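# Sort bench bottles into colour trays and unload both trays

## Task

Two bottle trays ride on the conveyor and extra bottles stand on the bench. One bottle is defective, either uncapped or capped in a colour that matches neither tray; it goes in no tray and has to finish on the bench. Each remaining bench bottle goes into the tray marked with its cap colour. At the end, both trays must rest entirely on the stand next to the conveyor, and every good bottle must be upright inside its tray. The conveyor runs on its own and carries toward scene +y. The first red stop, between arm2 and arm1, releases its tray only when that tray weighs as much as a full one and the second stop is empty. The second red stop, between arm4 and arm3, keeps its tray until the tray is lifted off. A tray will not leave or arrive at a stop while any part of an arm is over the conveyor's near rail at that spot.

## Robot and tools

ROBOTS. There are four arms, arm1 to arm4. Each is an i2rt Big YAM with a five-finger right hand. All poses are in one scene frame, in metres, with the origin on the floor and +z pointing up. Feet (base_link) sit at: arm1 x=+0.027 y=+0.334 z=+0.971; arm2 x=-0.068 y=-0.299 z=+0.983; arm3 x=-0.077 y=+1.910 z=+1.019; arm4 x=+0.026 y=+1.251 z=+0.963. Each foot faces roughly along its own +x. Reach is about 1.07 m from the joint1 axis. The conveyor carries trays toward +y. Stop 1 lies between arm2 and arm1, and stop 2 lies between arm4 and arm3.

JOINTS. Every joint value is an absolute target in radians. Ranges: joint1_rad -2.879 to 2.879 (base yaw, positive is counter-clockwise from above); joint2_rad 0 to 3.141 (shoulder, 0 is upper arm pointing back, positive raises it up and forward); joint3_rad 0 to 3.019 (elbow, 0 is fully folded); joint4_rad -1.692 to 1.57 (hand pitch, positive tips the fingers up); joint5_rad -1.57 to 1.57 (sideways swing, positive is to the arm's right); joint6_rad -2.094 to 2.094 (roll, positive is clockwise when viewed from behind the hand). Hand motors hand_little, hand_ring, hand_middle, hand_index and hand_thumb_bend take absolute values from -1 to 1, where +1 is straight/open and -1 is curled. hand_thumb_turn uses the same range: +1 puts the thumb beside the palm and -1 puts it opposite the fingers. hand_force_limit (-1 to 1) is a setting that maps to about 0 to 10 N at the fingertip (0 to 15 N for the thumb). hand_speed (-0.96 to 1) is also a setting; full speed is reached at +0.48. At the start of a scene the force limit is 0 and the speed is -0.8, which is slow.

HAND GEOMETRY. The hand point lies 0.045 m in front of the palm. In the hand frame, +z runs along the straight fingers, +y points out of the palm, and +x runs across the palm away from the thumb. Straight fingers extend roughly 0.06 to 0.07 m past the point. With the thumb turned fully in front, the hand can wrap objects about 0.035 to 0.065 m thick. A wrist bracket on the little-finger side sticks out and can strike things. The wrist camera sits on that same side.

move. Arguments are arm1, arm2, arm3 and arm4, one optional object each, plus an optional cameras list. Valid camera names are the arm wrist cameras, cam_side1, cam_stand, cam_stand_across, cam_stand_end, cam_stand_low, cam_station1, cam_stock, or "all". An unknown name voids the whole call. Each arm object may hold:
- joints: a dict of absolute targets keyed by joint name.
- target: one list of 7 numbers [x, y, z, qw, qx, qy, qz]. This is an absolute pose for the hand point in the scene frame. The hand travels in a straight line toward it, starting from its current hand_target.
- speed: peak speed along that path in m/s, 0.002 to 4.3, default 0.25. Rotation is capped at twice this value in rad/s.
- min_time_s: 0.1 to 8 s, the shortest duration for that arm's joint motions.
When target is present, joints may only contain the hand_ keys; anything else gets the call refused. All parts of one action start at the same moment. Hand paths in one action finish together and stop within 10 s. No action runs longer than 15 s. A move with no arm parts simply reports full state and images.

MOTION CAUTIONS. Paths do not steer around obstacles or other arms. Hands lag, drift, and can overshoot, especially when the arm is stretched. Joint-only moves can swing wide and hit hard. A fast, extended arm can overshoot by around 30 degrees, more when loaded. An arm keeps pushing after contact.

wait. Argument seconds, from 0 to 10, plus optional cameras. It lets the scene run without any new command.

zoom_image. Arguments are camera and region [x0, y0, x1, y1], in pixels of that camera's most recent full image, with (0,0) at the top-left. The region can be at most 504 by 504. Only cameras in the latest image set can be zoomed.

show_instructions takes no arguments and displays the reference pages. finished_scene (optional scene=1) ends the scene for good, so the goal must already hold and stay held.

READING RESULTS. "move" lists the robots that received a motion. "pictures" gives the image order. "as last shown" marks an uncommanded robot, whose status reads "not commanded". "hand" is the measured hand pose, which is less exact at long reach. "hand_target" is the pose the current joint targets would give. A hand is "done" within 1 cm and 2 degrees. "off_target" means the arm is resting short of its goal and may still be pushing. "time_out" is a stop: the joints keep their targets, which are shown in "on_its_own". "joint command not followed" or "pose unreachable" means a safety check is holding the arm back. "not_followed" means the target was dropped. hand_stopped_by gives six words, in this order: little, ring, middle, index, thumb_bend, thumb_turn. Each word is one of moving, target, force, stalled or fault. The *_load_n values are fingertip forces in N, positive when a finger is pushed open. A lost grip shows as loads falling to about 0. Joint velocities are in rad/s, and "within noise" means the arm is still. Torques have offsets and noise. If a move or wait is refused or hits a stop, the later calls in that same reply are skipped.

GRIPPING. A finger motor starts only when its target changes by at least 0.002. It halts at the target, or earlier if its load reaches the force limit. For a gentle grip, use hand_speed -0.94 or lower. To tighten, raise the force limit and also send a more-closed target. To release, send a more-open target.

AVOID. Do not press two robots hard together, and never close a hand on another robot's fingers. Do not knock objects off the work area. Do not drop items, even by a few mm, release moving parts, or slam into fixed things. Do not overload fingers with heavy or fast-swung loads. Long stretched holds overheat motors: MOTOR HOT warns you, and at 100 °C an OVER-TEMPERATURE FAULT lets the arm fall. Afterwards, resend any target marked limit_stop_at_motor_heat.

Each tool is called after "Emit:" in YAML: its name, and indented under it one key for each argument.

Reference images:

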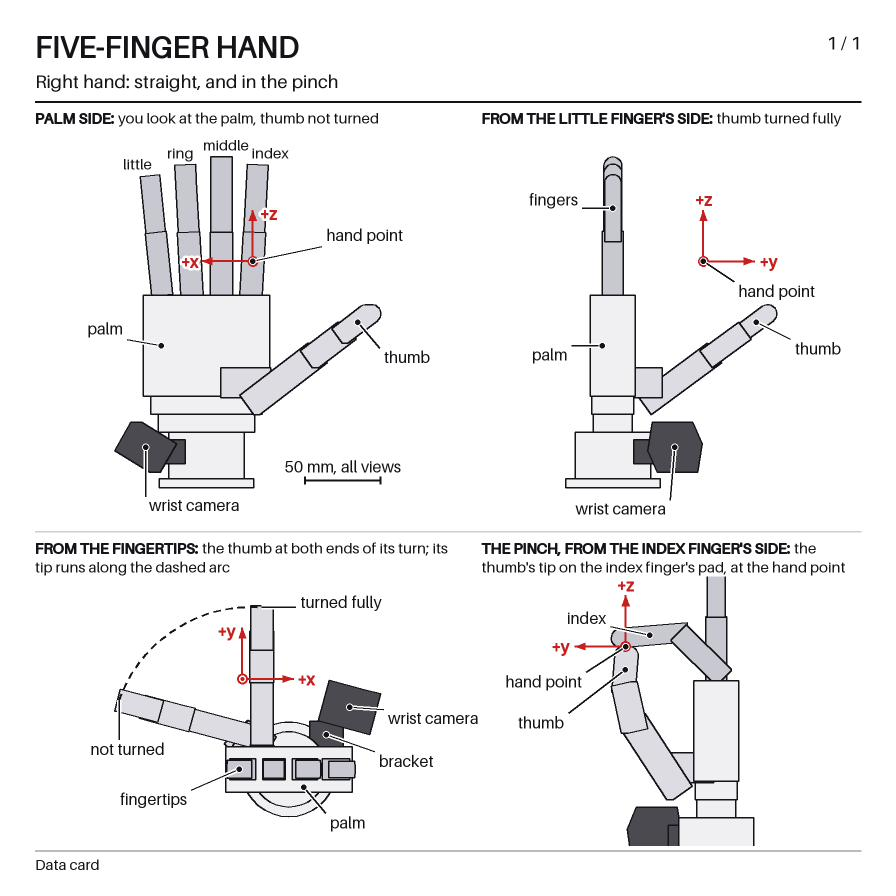

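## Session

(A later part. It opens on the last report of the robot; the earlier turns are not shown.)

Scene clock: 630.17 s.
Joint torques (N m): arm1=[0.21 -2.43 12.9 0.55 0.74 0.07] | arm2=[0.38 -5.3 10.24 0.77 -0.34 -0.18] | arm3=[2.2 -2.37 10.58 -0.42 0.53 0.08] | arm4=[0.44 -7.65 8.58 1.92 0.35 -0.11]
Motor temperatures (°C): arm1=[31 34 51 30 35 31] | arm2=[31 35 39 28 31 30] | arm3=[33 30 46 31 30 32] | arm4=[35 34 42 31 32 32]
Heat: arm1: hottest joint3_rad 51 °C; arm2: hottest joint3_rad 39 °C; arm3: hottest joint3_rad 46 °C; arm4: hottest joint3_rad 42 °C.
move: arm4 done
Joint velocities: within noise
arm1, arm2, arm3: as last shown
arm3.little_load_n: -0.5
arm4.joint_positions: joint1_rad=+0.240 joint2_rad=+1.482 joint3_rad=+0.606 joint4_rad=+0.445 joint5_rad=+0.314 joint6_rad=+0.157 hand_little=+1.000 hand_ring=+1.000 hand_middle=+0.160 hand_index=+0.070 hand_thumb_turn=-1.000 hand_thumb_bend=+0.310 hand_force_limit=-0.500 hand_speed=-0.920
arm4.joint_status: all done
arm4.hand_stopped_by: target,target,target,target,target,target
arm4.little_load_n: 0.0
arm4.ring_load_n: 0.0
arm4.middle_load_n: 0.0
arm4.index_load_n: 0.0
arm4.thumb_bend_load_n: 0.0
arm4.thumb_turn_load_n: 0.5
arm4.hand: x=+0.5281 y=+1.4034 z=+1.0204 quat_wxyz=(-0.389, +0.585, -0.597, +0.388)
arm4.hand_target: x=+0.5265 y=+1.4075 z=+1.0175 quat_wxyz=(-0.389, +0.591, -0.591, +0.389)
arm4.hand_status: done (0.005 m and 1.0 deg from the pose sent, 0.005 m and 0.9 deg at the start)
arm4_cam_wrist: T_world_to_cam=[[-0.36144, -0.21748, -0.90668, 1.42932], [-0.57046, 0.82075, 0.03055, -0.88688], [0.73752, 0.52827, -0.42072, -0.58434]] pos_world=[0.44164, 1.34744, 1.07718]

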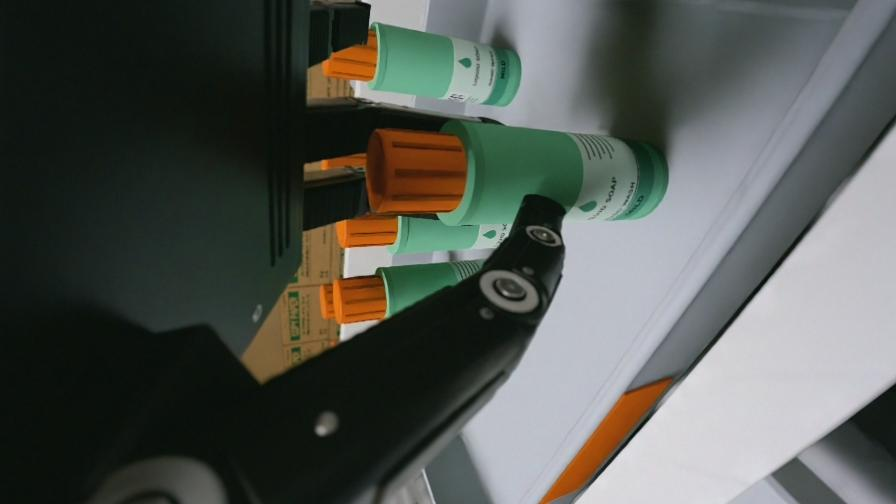

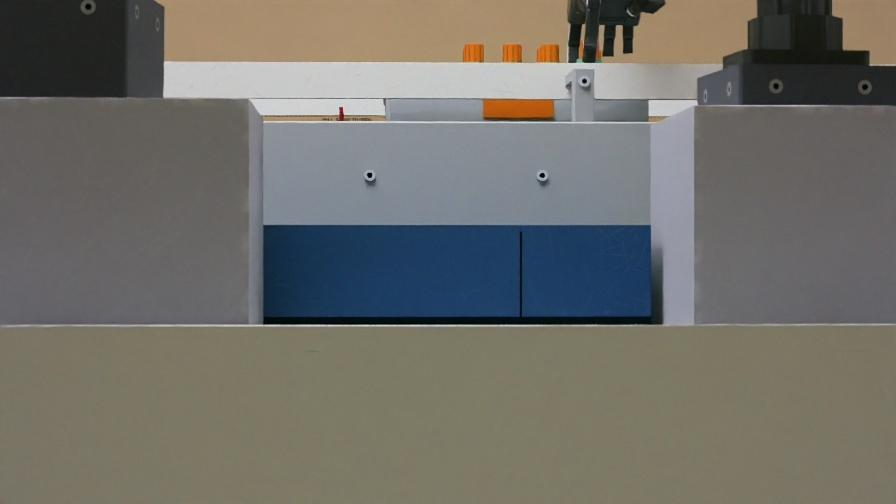

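Emit:
move:
  arm4: {"joints": {"hand_index": 0.15, "hand_middle": 0.24, "hand_thumb_bend": 0.4, "hand_speed": -0.9}}

Emit:
move:
  arm4: {"joints": {"hand_index": 0.5, "hand_middle": 0.5, "hand_thumb_bend": 0.62, "hand_speed": -0.7}}
  cameras: ["arm4_cam_wrist", "cam_stand_across"]

Scene clock: 631.47 s.
Joint torques (N m): arm1=[0.26 -2.37 12.9 0.57 0.74 0.07] | arm2=[0.38 -5.42 10.28 0.77 -0.35 -0.18] | arm3=[2.26 -2.37 10.59 -0.42 0.53 0.08] | arm4=[0.5 -7.65 8.59 1.94 0.35 -0.11]
Motor temperatures (°C): arm1=[31 34 51 30 35 31] | arm2=[31 35 39 28 31 30] | arm3=[33 30 46 31 30 32] | arm4=[35 34 42 31 32 32]
Heat: arm1: hottest joint3_rad 51 °C; arm2: hottest joint3_rad 39 °C; arm3: hottest joint3_rad 46 °C; arm4: hottest joint3_rad 42 °C.
move: arm4 done
Joint velocities: within noise
arm1, arm2, arm3: as last shown
arm3.little_load_n: 0.0
arm3.thumb_bend_load_n: -0.5
arm4.joint_positions: joint1_rad=+0.240 joint2_rad=+1.482 joint3_rad=+0.606 joint4_rad=+0.445 joint5_rad=+0.314 joint6_rad=+0.157 hand_little=+1.000 hand_ring=+1.000 hand_middle=+0.240 hand_index=+0.150 hand_thumb_turn=-1.000 hand_thumb_bend=+0.400 hand_force_limit=-0.500 hand_speed=-0.900
arm4.joint_status: all done
arm4.hand_stopped_by: target,target,target,target,target,target
arm4.little_load_n: 0.0
arm4.ring_load_n: 0.0
arm4.middle_load_n: 0.0
arm4.index_load_n: 0.0
arm4.thumb_bend_load_n: 0.0
arm4.thumb_turn_load_n: 0.0
arm4.hand: x=+0.5281 y=+1.4034 z=+1.0204 quat_wxyz=(-0.389, +0.585, -0.597, +0.388)
arm4.hand_target: x=+0.5265 y=+1.4075 z=+1.0175 quat_wxyz=(-0.389, +0.591, -0.591, +0.389)
arm4.hand_status: not commanded
pictures: none

Scene clock: 632.47 s.
Joint torques (N m): arm1=[0.21 -2.43 12.9 0.57 0.74 0.07] | arm2=[0.38 -5.3 10.28 0.79 -0.34 -0.18] | arm3=[2.2 -2.32 10.58 -0.42 0.53 0.08] | arm4=[0.5 -7.59 8.58 1.94 0.35 -0.11]
Motor temperatures (°C): arm1=[31 34 51 30 35 31] | arm2=[31 35 39 28 31 30] | arm3=[33 30 46 31 30 32] | arm4=[35 34 42 31 32 32]
Heat: arm1: hottest joint3_rad 51 °C; arm2: hottest joint3_rad 39 °C; arm3: hottest joint3_rad 46 °C; arm4: hottest joint3_rad 42 °C.
move: arm4 done
Joint velocities: within noise
arm1, arm2: as last shown
arm3.joint_positions: joint1_rad=+0.989 joint2_rad=+1.088 joint3_rad=+0.639 joint4_rad=-1.172 joint5_rad=+1.154 joint6_rad=+1.644 hand_little=+0.300 hand_ring=+0.300 hand_middle=+0.300 hand_index=+0.300 hand_thumb_turn=-1.000 hand_thumb_bend=+0.300 hand_force_limit=+0.500 hand_speed=-0.880
arm3.joint_status: not commanded
arm3.hand_stopped_by: target,target,target,target,target,target
arm3.little_load_n: 0.0
arm3.ring_load_n: 0.0
arm3.middle_load_n: 0.0
arm3.index_load_n: 0.0
arm3.thumb_bend_load_n: 0.0
arm3.thumb_turn_load_n: 0.0
arm3.hand: x=+0.2197 y=+2.0210 z=+1.1409 quat_wxyz=(-0.227, +0.342, -0.770, +0.489)
arm3.hand_target: x=+0.2254 y=+2.0329 z=+1.1522 quat_wxyz=(-0.241, +0.335, -0.774, +0.480)
arm3.hand_status: not commanded
arm4.joint_positions: joint1_rad=+0.240 joint2_rad=+1.482 joint3_rad=+0.606 joint4_rad=+0.445 joint5_rad=+0.314 joint6_rad=+0.157 hand_little=+1.000 hand_ring=+1.000 hand_middle=+0.500 hand_index=+0.500 hand_thumb_turn=-1.000 hand_thumb_bend=+0.620 hand_force_limit=-0.500 hand_speed=-0.700
arm4.joint_status: all done
arm4.hand_stopped_by: target,target,target,target,target,target
arm4.little_load_n: 0.0
arm4.ring_load_n: 0.0
arm4.middle_load_n: 0.0
arm4.index_load_n: 0.0
arm4.thumb_bend_load_n: 0.0
arm4.thumb_turn_load_n: -0.5
arm4.hand: x=+0.5281 y=+1.4034 z=+1.0204 quat_wxyz=(-0.389, +0.585, -0.597, +0.388)
arm4.hand_target: x=+0.5265 y=+1.4075 z=+1.0175 quat_wxyz=(-0.389, +0.591, -0.591, +0.389)
arm4.hand_status: not commanded
arm4_cam_wrist: T_world_to_cam=[[-0.36144, -0.21748, -0.90668, 1.42932], [-0.57046, 0.82075, 0.03055, -0.88688], [0.73752, 0.52827, -0.42072, -0.58434]] pos_world=[0.44164, 1.34744, 1.07718]

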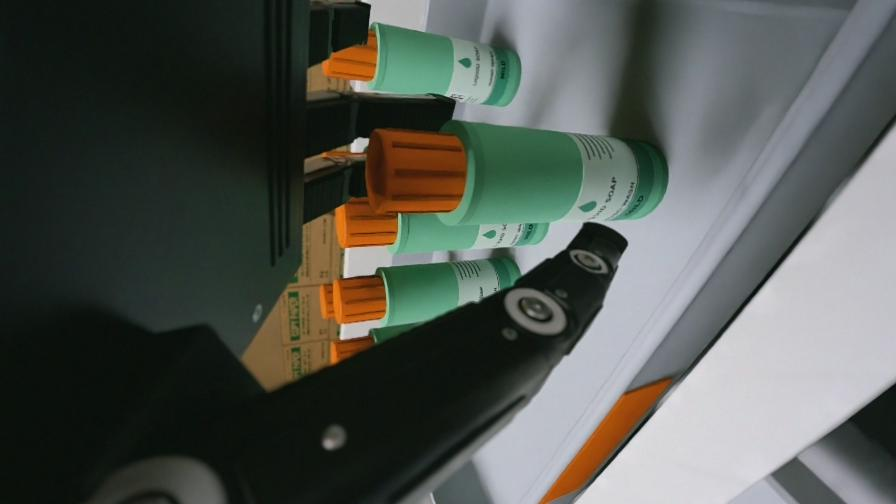

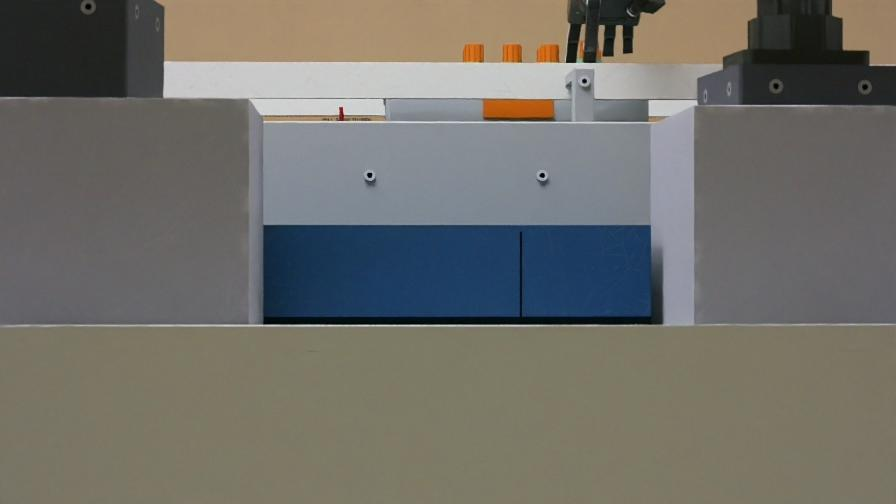

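Emit:
move:
  arm4: {"target": [0.545, 1.408, 1.06, 0.3887, -0.5907, 0.5907, -0.3887], "speed": 0.08}

Emit:
move:
  arm4: {"target": [0.545, 1.408, 1.17, 0.3265, -0.6272, 0.6272, -0.3265], "speed": 0.15}
  cameras: ["arm4_cam_wrist", "cam_stand"]

Emit:
zoom_image:
  camera: "cam_stand"
  region: [240, 330, 420, 450]

Scene clock: 634.00 s.
Joint torques (N m): arm1=[0.26 -2.37 12.89 0.55 0.74 0.08] | arm2=[0.32 -5.36 10.28 0.77 -0.35 -0.19] | arm3=[2.2 -2.37 10.58 -0.42 0.53 0.08] | arm4=[-0.62 -8.53 13.23 1.13 0.09 -0.12]
Motor temperatures (°C): arm1=[31 33 51 30 35 31] | arm2=[31 35 39 28 31 30] | arm3=[33 30 46 31 30 32] | arm4=[35 34 42 31 32 32]
Heat: arm1: hottest joint3_rad 51 °C; arm2: hottest joint3_rad 39 °C; arm3: hottest joint3_rad 46 °C; arm4: hottest joint3_rad 42 °C.
move: arm4 off_target
Joint velocities: within noise
arm1, arm2, arm3: as last shown
arm1.middle_load_n: -0.5
arm4.joint_positions: joint1_rad=+0.240 joint2_rad=+1.426 joint3_rad=+0.650 joint4_rad=+0.315 joint5_rad=+0.306 joint6_rad=+0.151 hand_little=+1.000 hand_ring=+1.000 hand_middle=+0.500 hand_index=+0.500 hand_thumb_turn=-1.000 hand_thumb_bend=+0.620 hand_force_limit=-0.500 hand_speed=-0.700
arm4.joint_status: not commanded
arm4.hand_stopped_by: target,target,target,target,target,target
arm4.little_load_n: 0.0
arm4.ring_load_n: 0.0
arm4.middle_load_n: 0.0
arm4.index_load_n: 0.0
arm4.thumb_bend_load_n: 0.0
arm4.thumb_turn_load_n: 0.0
arm4.hand: x=+0.5293 y=+1.4051 z=+1.0406 quat_wxyz=(-0.379, +0.596, -0.597, +0.381)
arm4.hand_target: x=+0.5442 y=+1.4077 z=+1.0603 quat_wxyz=(-0.389, +0.590, -0.591, +0.389)
arm4.hand_status: off_target (0.025 m and 1.8 deg from the pose sent, 0.043 m and 0.9 deg at the start)
pictures: none

Scene clock: 635.47 s.
Joint torques (N m): arm1=[0.21 -2.43 12.92 0.55 0.74 0.07] | arm2=[0.44 -5.3 10.21 0.79 -0.35 -0.18] | arm3=[2.26 -2.26 10.58 -0.42 0.53 0.08] | arm4=[-1.03 -8.53 16.17 1.01 0.11 0.16]
Motor temperatures (°C): arm1=[31 33 51 30 35 31] | arm2=[31 35 39 28 31 30] | arm3=[33 30 46 31 30 32] | arm4=[35 34 42 31 32 32]
Heat: arm1: hottest joint3_rad 51 °C; arm2: hottest joint3_rad 39 °C; arm3: hottest joint3_rad 46 °C; arm4: hottest joint3_rad 42 °C.
move: arm4 off_target
Joint velocities: within noise
arm1, arm2, arm3: as last shown
arm1.little_load_n: -0.5
arm1.middle_load_n: 0.0
arm2.thumb_turn_load_n: 0.5
arm4.joint_positions: joint1_rad=+0.221 joint2_rad=+1.298 joint3_rad=+0.978 joint4_rad=-0.351 joint5_rad=+0.251 joint6_rad=+0.170 hand_little=+1.000 hand_ring=+1.000 hand_middle=+0.500 hand_index=+0.500 hand_thumb_turn=-1.000 hand_thumb_bend=+0.620 hand_force_limit=-0.500 hand_speed=-0.700
arm4.joint_status: not commanded
arm4.hand_stopped_by: target,target,target,target,target,target
arm4.little_load_n: 0.0
arm4.ring_load_n: 0.0
arm4.middle_load_n: 0.0
arm4.index_load_n: 0.0
arm4.thumb_bend_load_n: 0.0
arm4.thumb_turn_load_n: 0.0
arm4.hand: x=+0.5301 y=+1.4079 z=+1.1445 quat_wxyz=(-0.311, +0.642, -0.624, +0.320)
arm4.hand_target: x=+0.5440 y=+1.4076 z=+1.1702 quat_wxyz=(-0.327, +0.627, -0.627, +0.327)
arm4.hand_status: off_target (0.030 m and 2.6 deg from the pose sent, 0.130 m and 10.0 deg at the start)
arm4_cam_wrist: T_world_to_cam=[[-0.55804, -0.25922, -0.78829, 1.57104], [-0.57223, 0.80817, 0.13933, -0.99919], [0.60095, 0.52884, -0.59932, -0.26001]] pos_world=[0.46119, 1.35227, 1.22182]

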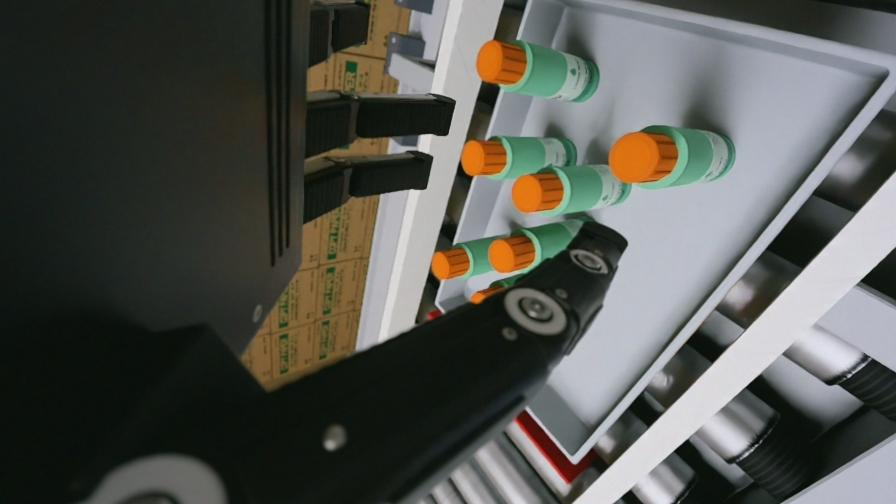

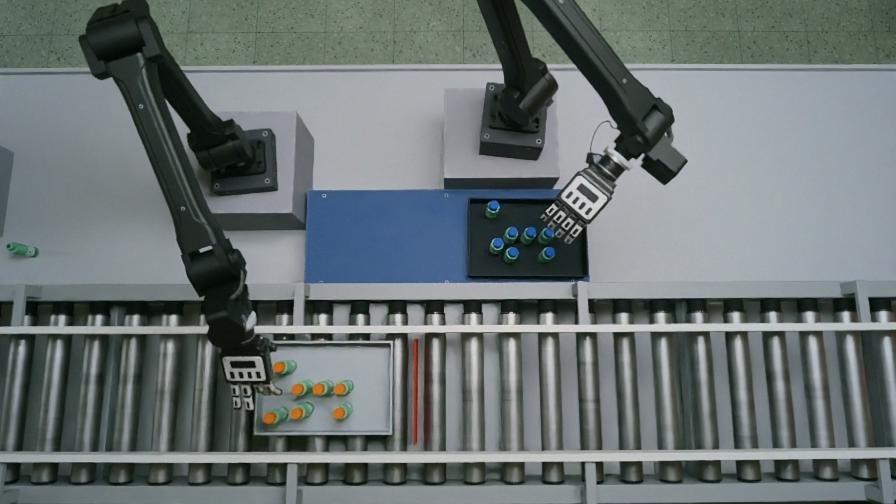

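Scaled by 2.800 from the camera's image (finer frame: 1280x720).

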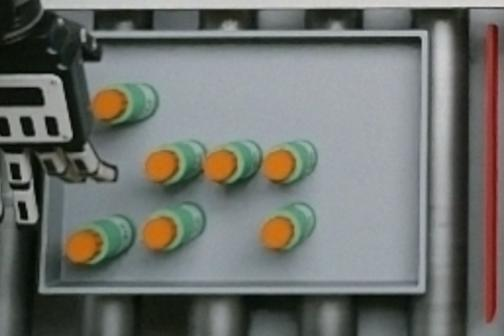

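Emit:
move:
  arm4: {"target": [0.642, 1.380, 1.12, 0.3265, -0.6272, 0.6272, -0.3265], "speed": 0.15, "joints": {"hand_index": 0.33, "hand_middle": 0.33, "hand_thumb_bend": 0.62, "hand_force_limit": 0.4, "hand_speed": 0.2}}

Emit:
move:
  arm4: {"target": [0.639, 1.379, 1.075, 0.3265, -0.6272, 0.6272, -0.3265], "speed": 0.08}
  cameras: ["arm4_cam_wrist", "cam_stand", "cam_stand_across"]

Emit:
zoom_image:
  camera: "cam_stand"
  region: [200, 340, 380, 460]

Emit:
zoom_image:
  camera: "cam_stand_across"
  region: [460, 0, 700, 130]

Scene clock: 637.47 s.
Joint torques (N m): arm1=[0.26 -2.37 12.89 0.57 0.74 0.07] | arm2=[0.38 -5.36 10.25 0.81 -0.35 -0.18] | arm3=[2.26 -2.32 10.58 -0.43 0.53 0.09] | arm4=[-0.79 -11.22 16.05 2.1 0.06 -0.13]
Motor temperatures (°C): arm1=[31 33 51 30 35 31] | arm2=[31 35 39 28 31 30] | arm3=[33 30 46 31 30 32] | arm4=[35 34 43 31 32 32]
Heat: arm1: hottest joint3_rad 51 °C; arm2: hottest joint3_rad 39 °C; arm3: hottest joint3_rad 46 °C; arm4: hottest joint3_rad 43 °C.
move: arm4 off_target
Joint velocities: within noise
arm1, arm2, arm3: as last shown
arm1.little_load_n: 0.0
arm4.joint_positions: joint1_rad=+0.106 joint2_rad=+1.554 joint3_rad=+1.110 joint4_rad=-0.240 joint5_rad=+0.161 joint6_rad=+0.128 hand_little=+1.000 hand_ring=+1.000 hand_middle=+0.330 hand_index=+0.330 hand_thumb_turn=-1.000 hand_thumb_bend=+0.620 hand_force_limit=+0.400 hand_speed=+0.200
arm4.joint_status: all done
arm4.hand_stopped_by: target,target,target,target,target,target
arm4.little_load_n: 0.0
arm4.ring_load_n: 0.0
arm4.middle_load_n: 0.0
arm4.index_load_n: 0.0
arm4.thumb_bend_load_n: 0.0
arm4.thumb_turn_load_n: 0.0
arm4.hand: x=+0.6164 y=+1.3793 z=+1.0941 quat_wxyz=(-0.305, +0.637, -0.637, +0.309)
arm4.hand_target: x=+0.6400 y=+1.3795 z=+1.1207 quat_wxyz=(-0.326, +0.627, -0.627, +0.327)
arm4.hand_status: off_target (0.036 m and 3.6 deg from the pose sent, 0.118 m and 2.6 deg at the start)
pictures: none

Scene clock: 638.63 s.
Joint torques (N m): arm1=[0.21 -2.37 12.89 0.55 0.74 0.07] | arm2=[0.32 -5.42 10.26 0.77 -0.36 -0.18] | arm3=[2.26 -2.26 10.59 -0.4 0.53 0.08] | arm4=[-0.79 -11.52 10.58 2.18 0.05 -0.12]
Motor temperatures (°C): arm1=[31 33 51 30 35 31] | arm2=[31 35 39 28 31 30] | arm3=[33 30 46 31 30 32] | arm4=[35 34 43 31 32 32]
Heat: arm1: hottest joint3_rad 51 °C; arm2: hottest joint3_rad 39 °C; arm3: hottest joint3_rad 46 °C; arm4: hottest joint3_rad 43 °C.
move: arm4 done
Joint velocities: within noise
arm1.joint_positions: joint1_rad=+1.254 joint2_rad=+0.889 joint3_rad=+0.695 joint4_rad=-1.039 joint5_rad=+0.923 joint6_rad=+1.112 hand_little=+1.000 hand_ring=+1.000 hand_middle=+1.000 hand_index=+1.000 hand_thumb_turn=-1.000 hand_thumb_bend=+1.000 hand_force_limit=+0.000 hand_speed=-0.850
arm1.joint_status: not commanded
arm1.hand_stopped_by: target,target,target,target,target,target
arm1.little_load_n: 0.0
arm1.ring_load_n: 0.0
arm1.middle_load_n: 0.0
arm1.index_load_n: 0.0
arm1.thumb_bend_load_n: -0.5
arm1.thumb_turn_load_n: 0.0
arm1.hand: x=+0.2176 y=+0.5859 z=+1.1316 quat_wxyz=(-0.313, +0.635, -0.623, +0.333)
arm1.hand_target: x=+0.2198 y=+0.5994 z=+1.1500 quat_wxyz=(-0.327, +0.627, -0.627, +0.326)
arm1.hand_status: not commanded
arm2.joint_positions: joint1_rad=-0.688 joint2_rad=+0.903 joint3_rad=+0.532 joint4_rad=-0.432 joint5_rad=-0.661 joint6_rad=-0.557 hand_little=+1.000 hand_ring=+1.000 hand_middle=+0.500 hand_index=+0.500 hand_thumb_turn=-1.000 hand_thumb_bend=+0.900 hand_force_limit=+0.000 hand_speed=+0.300
arm2.joint_status: not commanded
arm2.hand_stopped_by: target,target,target,target,target,target
arm2.little_load_n: 0.0
arm2.ring_load_n: 0.0
arm2.middle_load_n: 0.0
arm2.index_load_n: 0.0
arm2.thumb_bend_load_n: 0.0
arm2.thumb_turn_load_n: 0.0
arm2.hand: x=+0.2239 y=-0.4516 z=+1.1021 quat_wxyz=(-0.328, +0.626, -0.627, +0.328)
arm2.hand_target: x=+0.2201 y=-0.4499 z=+1.0999 quat_wxyz=(-0.326, +0.627, -0.627, +0.326)
arm2.hand_status: not commanded
arm3: as last shown
arm3.middle_load_n: -0.5
arm4.joint_positions: joint1_rad=+0.106 joint2_rad=+1.603 joint3_rad=+1.098 joint4_rad=-0.119 joint5_rad=+0.160 joint6_rad=+0.128 hand_little=+1.000 hand_ring=+1.000 hand_middle=+0.330 hand_index=+0.330 hand_thumb_turn=-1.000 hand_thumb_bend=+0.620 hand_force_limit=+0.400 hand_speed=+0.200
arm4.joint_status: not commanded
arm4.hand_stopped_by: target,target,target,target,target,target
arm4.little_load_n: 0.0
arm4.ring_load_n: 0.0
arm4.middle_load_n: 0.0
arm4.index_load_n: -0.5
arm4.thumb_bend_load_n: 0.0
arm4.thumb_turn_load_n: 0.5
arm4.hand: x=+0.6362 y=+1.3836 z=+1.0807 quat_wxyz=(-0.327, +0.626, -0.630, +0.323)
arm4.hand_target: x=+0.6389 y=+1.3790 z=+1.0751 quat_wxyz=(-0.326, +0.627, -0.627, +0.326)
arm4.hand_status: done (0.008 m and 0.5 deg from the pose sent, 0.030 m and 3.6 deg at the start)
arm4_cam_wrist: T_world_to_cam=[[-0.53745, -0.22527, -0.81265, 1.53994], [-0.56252, 0.81371, 0.14647, -0.93142], [0.62827, 0.53585, -0.56405, -0.41434]] pos_world=[0.56401, 1.32683, 1.15415]

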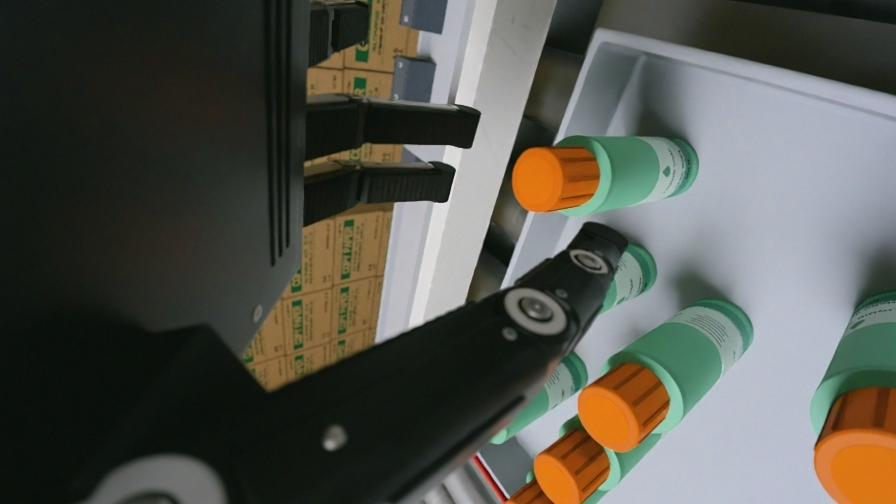

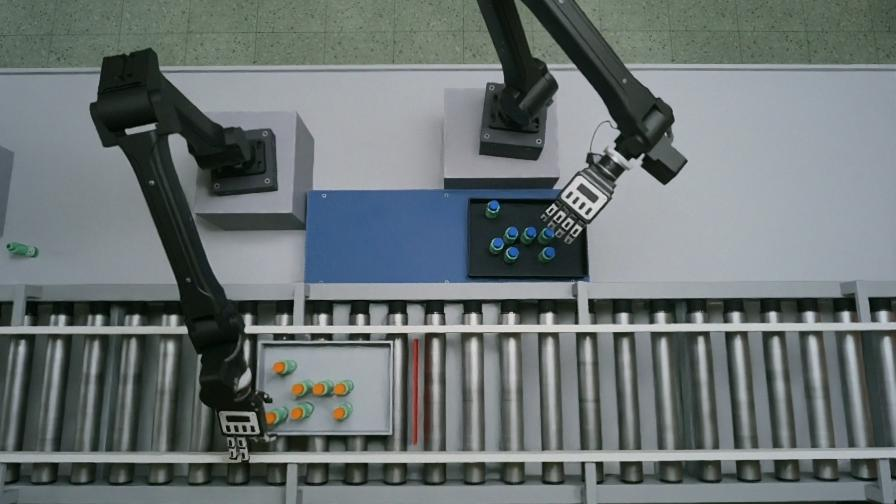

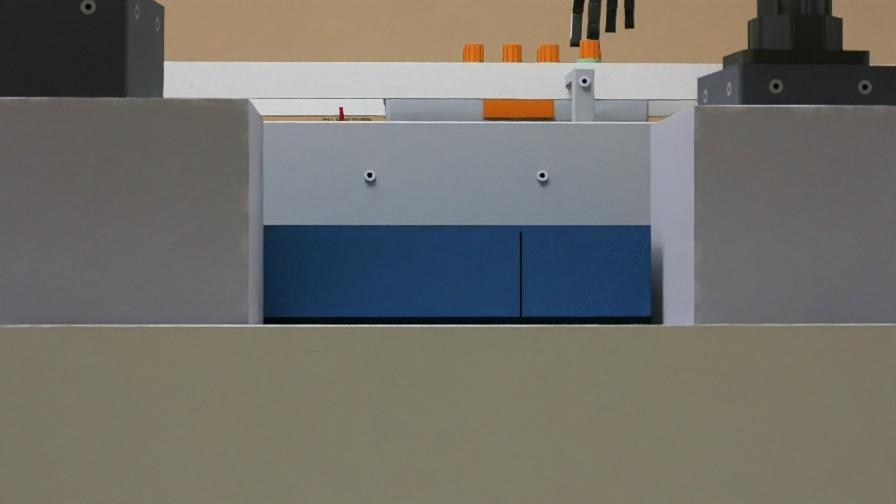

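Scaled by 2.800 from the camera's image (finer frame: 1280x720).

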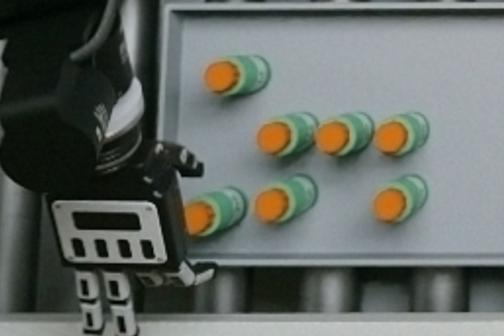

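Scaled by 2.100 from the camera's image (finer frame: 1280x720).

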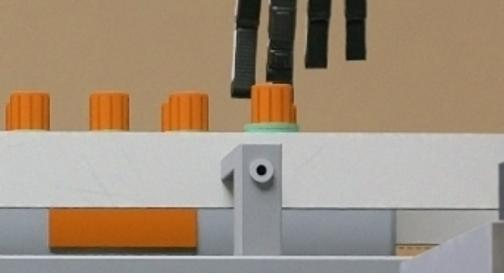

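Emit:
move:
  arm4: {"target": [0.6355, 1.3795, 1.040, 0.3265, -0.6272, 0.6272, -0.3265], "speed": 0.06}
  cameras: ["arm4_cam_wrist", "cam_stand_across", "cam_side1"]

Emit:
zoom_image:
  camera: "cam_stand_across"
  region: [460, 0, 700, 130]

Scene clock: 640.70 s.
Joint torques (N m): arm1=[0.21 -2.43 12.89 0.55 0.74 0.08] | arm2=[0.26 -5.42 10.26 0.8 -0.34 -0.18] | arm3=[2.2 -2.32 10.58 -0.42 0.53 0.08] | arm4=[-0.67 -11.69 10.07 2.18 0.14 -0.11]
Motor temperatures (°C): arm1=[31 33 51 30 35 31] | arm2=[31 35 39 28 31 30] | arm3=[33 30 46 31 30 32] | arm4=[35 34 43 31 32 32]
Heat: arm1: hottest joint3_rad 51 °C; arm2: hottest joint3_rad 39 °C; arm3: hottest joint3_rad 46 °C; arm4: hottest joint3_rad 43 °C.
move: arm4 done
Joint velocities: within noise
arm1, arm2, arm3: as last shown
arm1.thumb_bend_load_n: 0.0
arm3.middle_load_n: 0.0
arm3.index_load_n: -0.5
arm4.joint_positions: joint1_rad=+0.106 joint2_rad=+1.648 joint3_rad=+1.046 joint4_rad=-0.024 joint5_rad=+0.160 joint6_rad=+0.128 hand_little=+1.000 hand_ring=+1.000 hand_middle=+0.330 hand_index=+0.330 hand_thumb_turn=-1.000 hand_thumb_bend=+0.620 hand_force_limit=+0.400 hand_speed=+0.200
arm4.joint_status: not commanded
arm4.hand_stopped_by: target,target,target,target,target,target
arm4.little_load_n: 0.0
arm4.ring_load_n: 0.0
arm4.middle_load_n: 0.0
arm4.index_load_n: 0.0
arm4.thumb_bend_load_n: 0.0
arm4.thumb_turn_load_n: 0.0
arm4.hand: x=+0.6333 y=+1.3829 z=+1.0451 quat_wxyz=(-0.327, +0.626, -0.630, +0.323)
arm4.hand_target: x=+0.6353 y=+1.3795 z=+1.0399 quat_wxyz=(-0.326, +0.627, -0.627, +0.326)
arm4.hand_status: done (0.006 m and 0.5 deg from the pose sent, 0.041 m and 0.5 deg at the start)
pictures: arm4_cam_wrist, cam_side1, cam_stand_across
arm4_cam_wrist: T_world_to_cam=[[-0.53835, -0.22555, -0.81198, 1.50956], [-0.56235, 0.81377, 0.14679, -0.92778], [0.62765, 0.53564, -0.56493, -0.43061]] pos_world=[0.56121, 1.32613, 1.11865]

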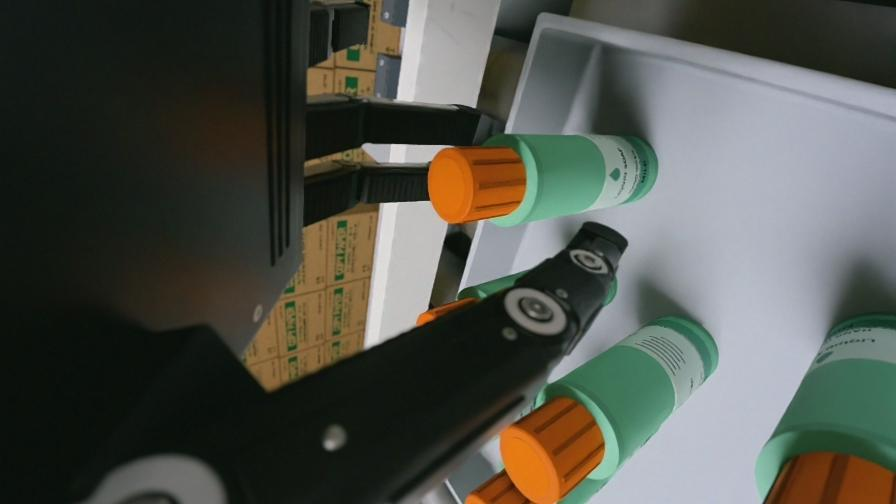

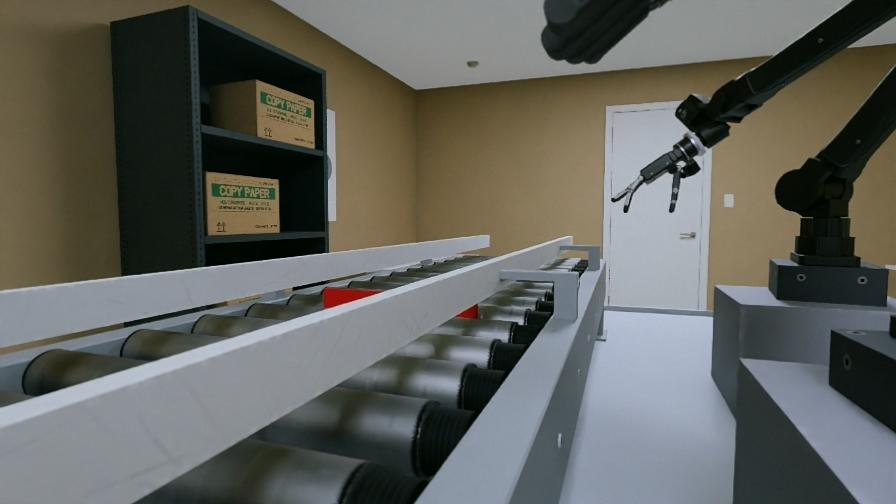

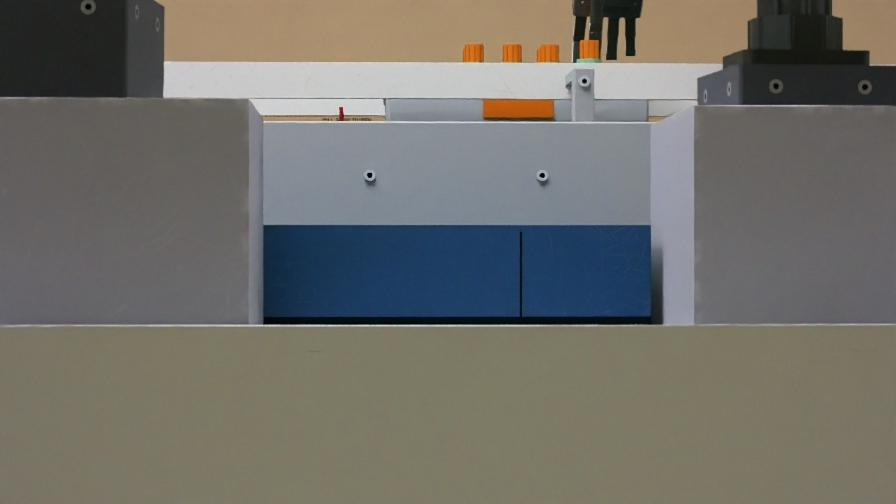

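Scaled by 2.100 from the camera's image (finer frame: 1280x720).

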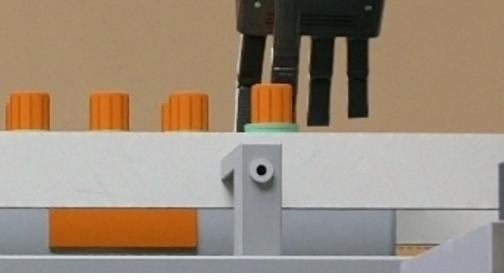

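Emit:
move:
  arm4: {"target": [0.635, 1.379, 1.0205, 0.3265, -0.6272, 0.6272, -0.3265], "speed": 0.05}
  cameras: ["arm4_cam_wrist", "cam_stand_across"]

Emit:
zoom_image:
  camera: "cam_stand_across"
  region: [460, 0, 700, 130]

Scene clock: 641.87 s.
Joint torques (N m): arm1=[0.21 -2.37 12.89 0.57 0.74 0.07] | arm2=[0.32 -5.36 10.29 0.81 -0.35 -0.18] | arm3=[2.2 -2.32 10.58 -0.4 0.53 0.08] | arm4=[-0.67 -11.93 9.74 2.18 0.12 -0.11]
Motor temperatures (°C): arm1=[31 33 51 30 35 31] | arm2=[31 35 39 28 31 30] | arm3=[33 30 46 31 30 32] | arm4=[35 34 43 31 32 32]
Heat: arm1: hottest joint3_rad 51 °C; arm2: hottest joint3_rad 39 °C; arm3: hottest joint3_rad 46 °C; arm4: hottest joint3_rad 43 °C.
move: arm4 done
Joint velocities: within noise
arm1, arm2, arm3: as last shown
arm1.middle_load_n: -0.5
arm3.index_load_n: 0.0
arm4.joint_positions: joint1_rad=+0.106 joint2_rad=+1.679 joint3_rad=+1.024 joint4_rad=+0.029 joint5_rad=+0.160 joint6_rad=+0.128 hand_little=+1.000 hand_ring=+1.000 hand_middle=+0.330 hand_index=+0.330 hand_thumb_turn=-1.000 hand_thumb_bend=+0.620 hand_force_limit=+0.400 hand_speed=+0.200
arm4.joint_status: not commanded
arm4.hand_stopped_by: target,target,target,target,target,target
arm4.little_load_n: 0.0
arm4.ring_load_n: 0.0
arm4.middle_load_n: 0.0
arm4.index_load_n: 0.0
arm4.thumb_bend_load_n: 0.0
arm4.thumb_turn_load_n: 0.0
arm4.hand: x=+0.6332 y=+1.3828 z=+1.0259 quat_wxyz=(-0.327, +0.626, -0.630, +0.323)
arm4.hand_target: x=+0.6350 y=+1.3790 z=+1.0207 quat_wxyz=(-0.327, +0.627, -0.627, +0.326)
arm4.hand_status: done (0.007 m and 0.5 deg from the pose sent, 0.025 m and 0.5 deg at the start)
arm4_cam_wrist: T_world_to_cam=[[-0.53773, -0.2254, -0.81243, 1.49371], [-0.56247, 0.81373, 0.14652, -0.92456], [0.62807, 0.53575, -0.56435, -0.44236]] pos_world=[0.56101, 1.32603, 1.09935]

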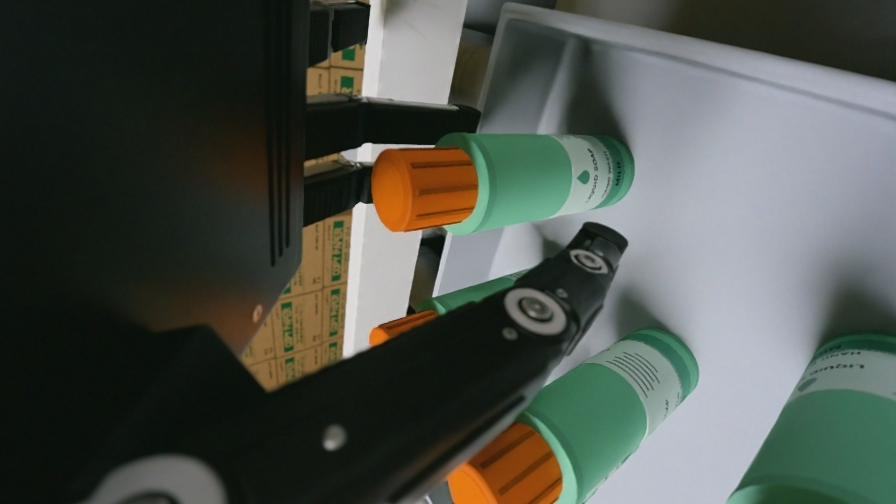

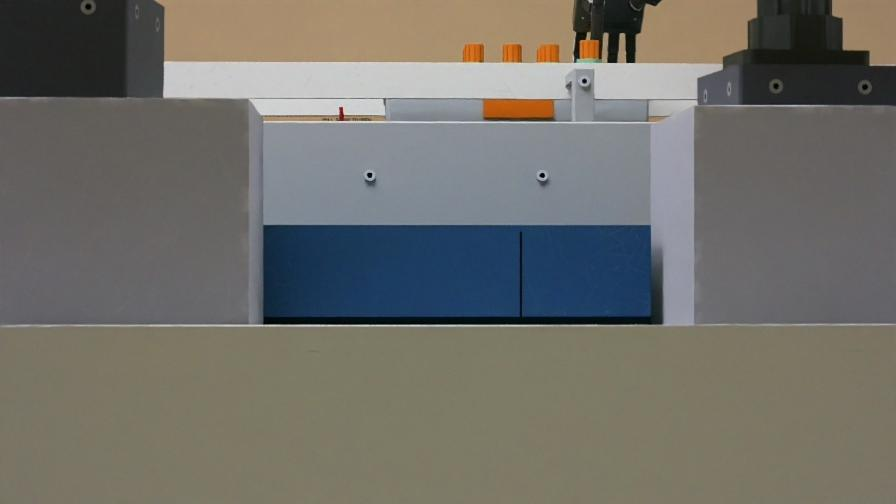

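Scaled by 2.100 from the camera's image (finer frame: 1280x720).

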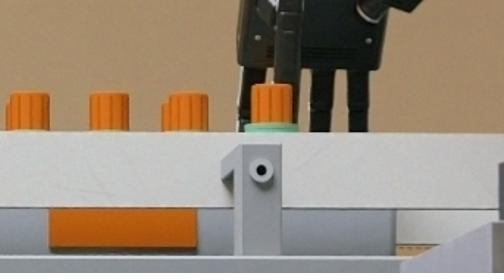

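Emit:
move:
  arm4: {"target": [0.6345, 1.379, 1.0155, 0.3265, -0.6272, 0.6272, -0.3265], "speed": 0.05}

Emit:
move:
  arm4: {"joints": {"hand_speed": -0.7, "hand_index": 0.2, "hand_middle": 0.2, "hand_thumb_bend": 0.34, "hand_force_limit": -0.3}}

Emit:
move:
  arm4: {"joints": {"hand_speed": -0.88, "hand_index": -0.05, "hand_middle": -0.02, "hand_thumb_bend": 0.15, "hand_force_limit": -0.45}}
  cameras: ["cam_stand", "arm4_cam_wrist"]

Scene clock: 643.03 s.
Joint torques (N m): arm1=[0.32 -2.37 12.89 0.57 0.74 0.07] | arm2=[0.32 -5.42 10.28 0.79 -0.35 -0.19] | arm3=[2.2 -2.26 10.59 -0.42 0.53 0.08] | arm4=[-0.67 -11.63 9.54 2.19 0.12 -0.11]
Motor temperatures (°C): arm1=[31 33 51 30 35 31] | arm2=[31 35 39 28 31 30] | arm3=[33 30 46 31 30 32] | arm4=[35 34 43 31 32 32]
Heat: arm1: hottest joint3_rad 51 °C; arm2: hottest joint3_rad 39 °C; arm3: hottest joint3_rad 46 °C; arm4: hottest joint3_rad 43 °C.
move: arm4 done
Joint velocities: within noise
arm1, arm2, arm3: as last shown
arm1.middle_load_n: 0.0
arm4.joint_positions: joint1_rad=+0.106 joint2_rad=+1.683 joint3_rad=+1.020 joint4_rad=+0.043 joint5_rad=+0.160 joint6_rad=+0.128 hand_little=+1.000 hand_ring=+1.000 hand_middle=+0.330 hand_index=+0.330 hand_thumb_turn=-1.000 hand_thumb_bend=+0.620 hand_force_limit=+0.400 hand_speed=+0.200
arm4.joint_status: not commanded
arm4.hand_stopped_by: target,target,target,target,target,target
arm4.little_load_n: 0.0
arm4.ring_load_n: 0.0
arm4.middle_load_n: 0.0
arm4.index_load_n: -0.5
arm4.thumb_bend_load_n: 0.0
arm4.thumb_turn_load_n: 0.0
arm4.hand: x=+0.6337 y=+1.3829 z=+1.0237 quat_wxyz=(-0.329, +0.625, -0.629, +0.324)
arm4.hand_target: x=+0.6343 y=+1.3790 z=+1.0157 quat_wxyz=(-0.327, +0.627, -0.627, +0.326)
arm4.hand_status: done (0.009 m and 0.5 deg from the pose sent, 0.011 m and 0.5 deg at the start)
pictures: none

Scene clock: 644.17 s.
Joint torques (N m): arm1=[0.21 -2.43 12.9 0.57 0.74 0.07] | arm2=[0.32 -5.48 10.26 0.76 -0.36 -0.18] | arm3=[2.2 -2.32 10.59 -0.4 0.53 0.08] | arm4=[-0.67 -11.63 9.54 2.18 0.12 -0.11]
Motor temperatures (°C): arm1=[31 33 51 30 35 31] | arm2=[31 35 39 28 31 30] | arm3=[33 30 46 31 30 32] | arm4=[35 34 43 31 32 32]
Heat: arm1: hottest joint3_rad 51 °C; arm2: hottest joint3_rad 39 °C; arm3: hottest joint3_rad 46 °C; arm4: hottest joint3_rad 43 °C.
move: arm4 done
Joint velocities: within noise
arm1, arm2: as last shown
arm1.middle_load_n: -0.5
arm1.thumb_bend_load_n: 0.5
arm3.joint_positions: joint1_rad=+0.989 joint2_rad=+1.088 joint3_rad=+0.639 joint4_rad=-1.172 joint5_rad=+1.154 joint6_rad=+1.644 hand_little=+0.300 hand_ring=+0.300 hand_middle=+0.300 hand_index=+0.300 hand_thumb_turn=-1.000 hand_thumb_bend=+0.300 hand_force_limit=+0.500 hand_speed=-0.880
arm3.joint_status: not commanded
arm3.hand_stopped_by: target,target,target,target,target,target
arm3.little_load_n: 0.0
arm3.ring_load_n: 0.0
arm3.middle_load_n: 0.0
arm3.index_load_n: 0.0
arm3.thumb_bend_load_n: 0.0
arm3.thumb_turn_load_n: 0.0
arm3.hand: x=+0.2197 y=+2.0210 z=+1.1409 quat_wxyz=(-0.227, +0.342, -0.770, +0.489)
arm3.hand_target: x=+0.2254 y=+2.0329 z=+1.1522 quat_wxyz=(-0.241, +0.335, -0.774, +0.480)
arm3.hand_status: not commanded
arm4.joint_positions: joint1_rad=+0.106 joint2_rad=+1.683 joint3_rad=+1.020 joint4_rad=+0.043 joint5_rad=+0.160 joint6_rad=+0.128 hand_little=+1.000 hand_ring=+1.000 hand_middle=+0.200 hand_index=+0.200 hand_thumb_turn=-1.000 hand_thumb_bend=+0.340 hand_force_limit=-0.300 hand_speed=-0.700
arm4.joint_status: all done
arm4.hand_stopped_by: target,target,target,target,target,target
arm4.little_load_n: 0.0
arm4.ring_load_n: 0.0
arm4.middle_load_n: 0.0
arm4.index_load_n: 0.0
arm4.thumb_bend_load_n: 0.0
arm4.thumb_turn_load_n: 0.0
arm4.hand: x=+0.6337 y=+1.3829 z=+1.0237 quat_wxyz=(-0.329, +0.625, -0.629, +0.324)
arm4.hand_target: x=+0.6343 y=+1.3790 z=+1.0156 quat_wxyz=(-0.326, +0.627, -0.627, +0.326)
arm4.hand_status: not commanded
pictures: none

Scene clock: 645.17 s.
Joint torques (N m): arm1=[0.21 -2.43 12.9 0.57 0.74 0.07] | arm2=[0.38 -5.42 10.3 0.77 -0.36 -0.18] | arm3=[2.2 -2.32 10.59 -0.4 0.53 0.08] | arm4=[-0.67 -11.63 9.54 2.18 0.13 -0.11]
Motor temperatures (°C): arm1=[31 33 51 30 35 31] | arm2=[31 35 39 28 31 30] | arm3=[33 30 46 31 30 32] | arm4=[35 34 43 31 32 32]
Heat: arm1: hottest joint3_rad 51 °C; arm2: hottest joint3_rad 39 °C; arm3: hottest joint3_rad 46 °C; arm4: hottest joint3_rad 43 °C.
move: arm4 off_target
Joint velocities: within noise
arm1, arm2, arm3: as last shown
arm1.middle_load_n: 0.0
arm1.thumb_bend_load_n: 0.0
arm4.joint_positions: joint1_rad=+0.106 joint2_rad=+1.683 joint3_rad=+1.020 joint4_rad=+0.043 joint5_rad=+0.160 joint6_rad=+0.128 hand_little=+1.000 hand_ring=+1.000 hand_middle=+0.113 hand_index=+0.046 hand_thumb_turn=-1.000 hand_thumb_bend=+0.269 hand_force_limit=-0.450 hand_speed=-0.880
arm4.joint_status: hand_middle off_target (ended at +0.113, target -0.020); hand_index off_target (ended at +0.046, target -0.050); hand_thumb_bend off_target (ended at +0.269, target +0.150); the others done
arm4.hand_stopped_by: target,target,force,force,force,target
arm4.little_load_n: 0.0
arm4.ring_load_n: 0.0
arm4.middle_load_n: 4.5
arm4.index_load_n: 3.5
arm4.thumb_bend_load_n: 5.0
arm4.thumb_turn_load_n: -0.5
arm4.hand: x=+0.6337 y=+1.3829 z=+1.0237 quat_wxyz=(-0.329, +0.625, -0.629, +0.324)
arm4.hand_target: x=+0.6343 y=+1.3790 z=+1.0157 quat_wxyz=(-0.327, +0.627, -0.627, +0.326)
arm4.hand_status: not commanded
pictures: arm4_cam_wrist, cam_stand
arm4_cam_wrist: T_world_to_cam=[[-0.5338, -0.22454, -0.81525, 1.49144], [-0.56317, 0.81358, 0.14467, -0.92144], [0.63079, 0.53635, -0.56075, -0.45022]] pos_world=[0.5612, 1.32602, 1.09674]

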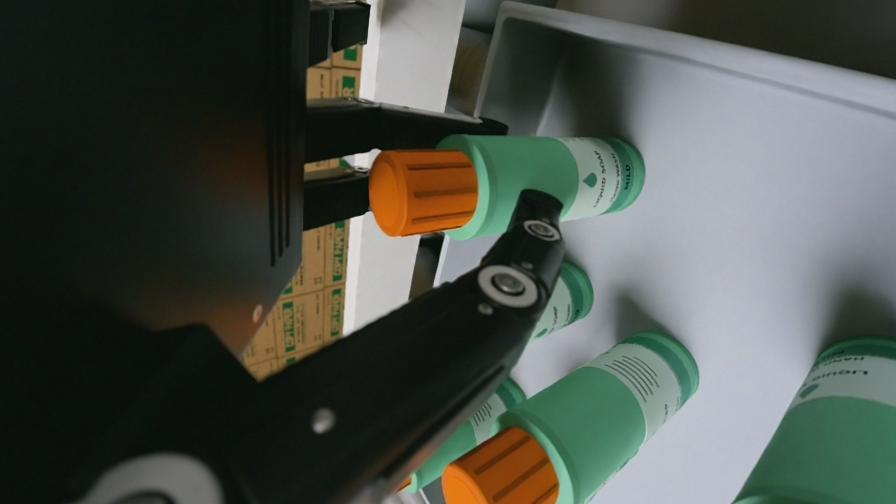

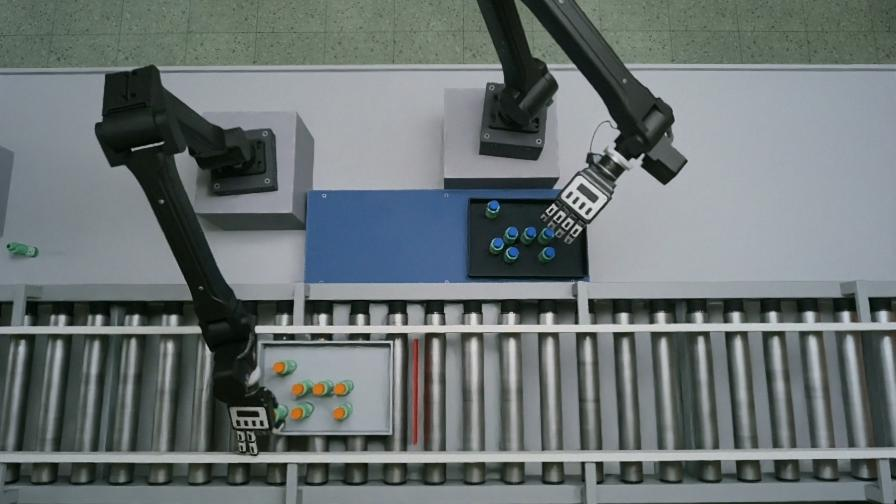

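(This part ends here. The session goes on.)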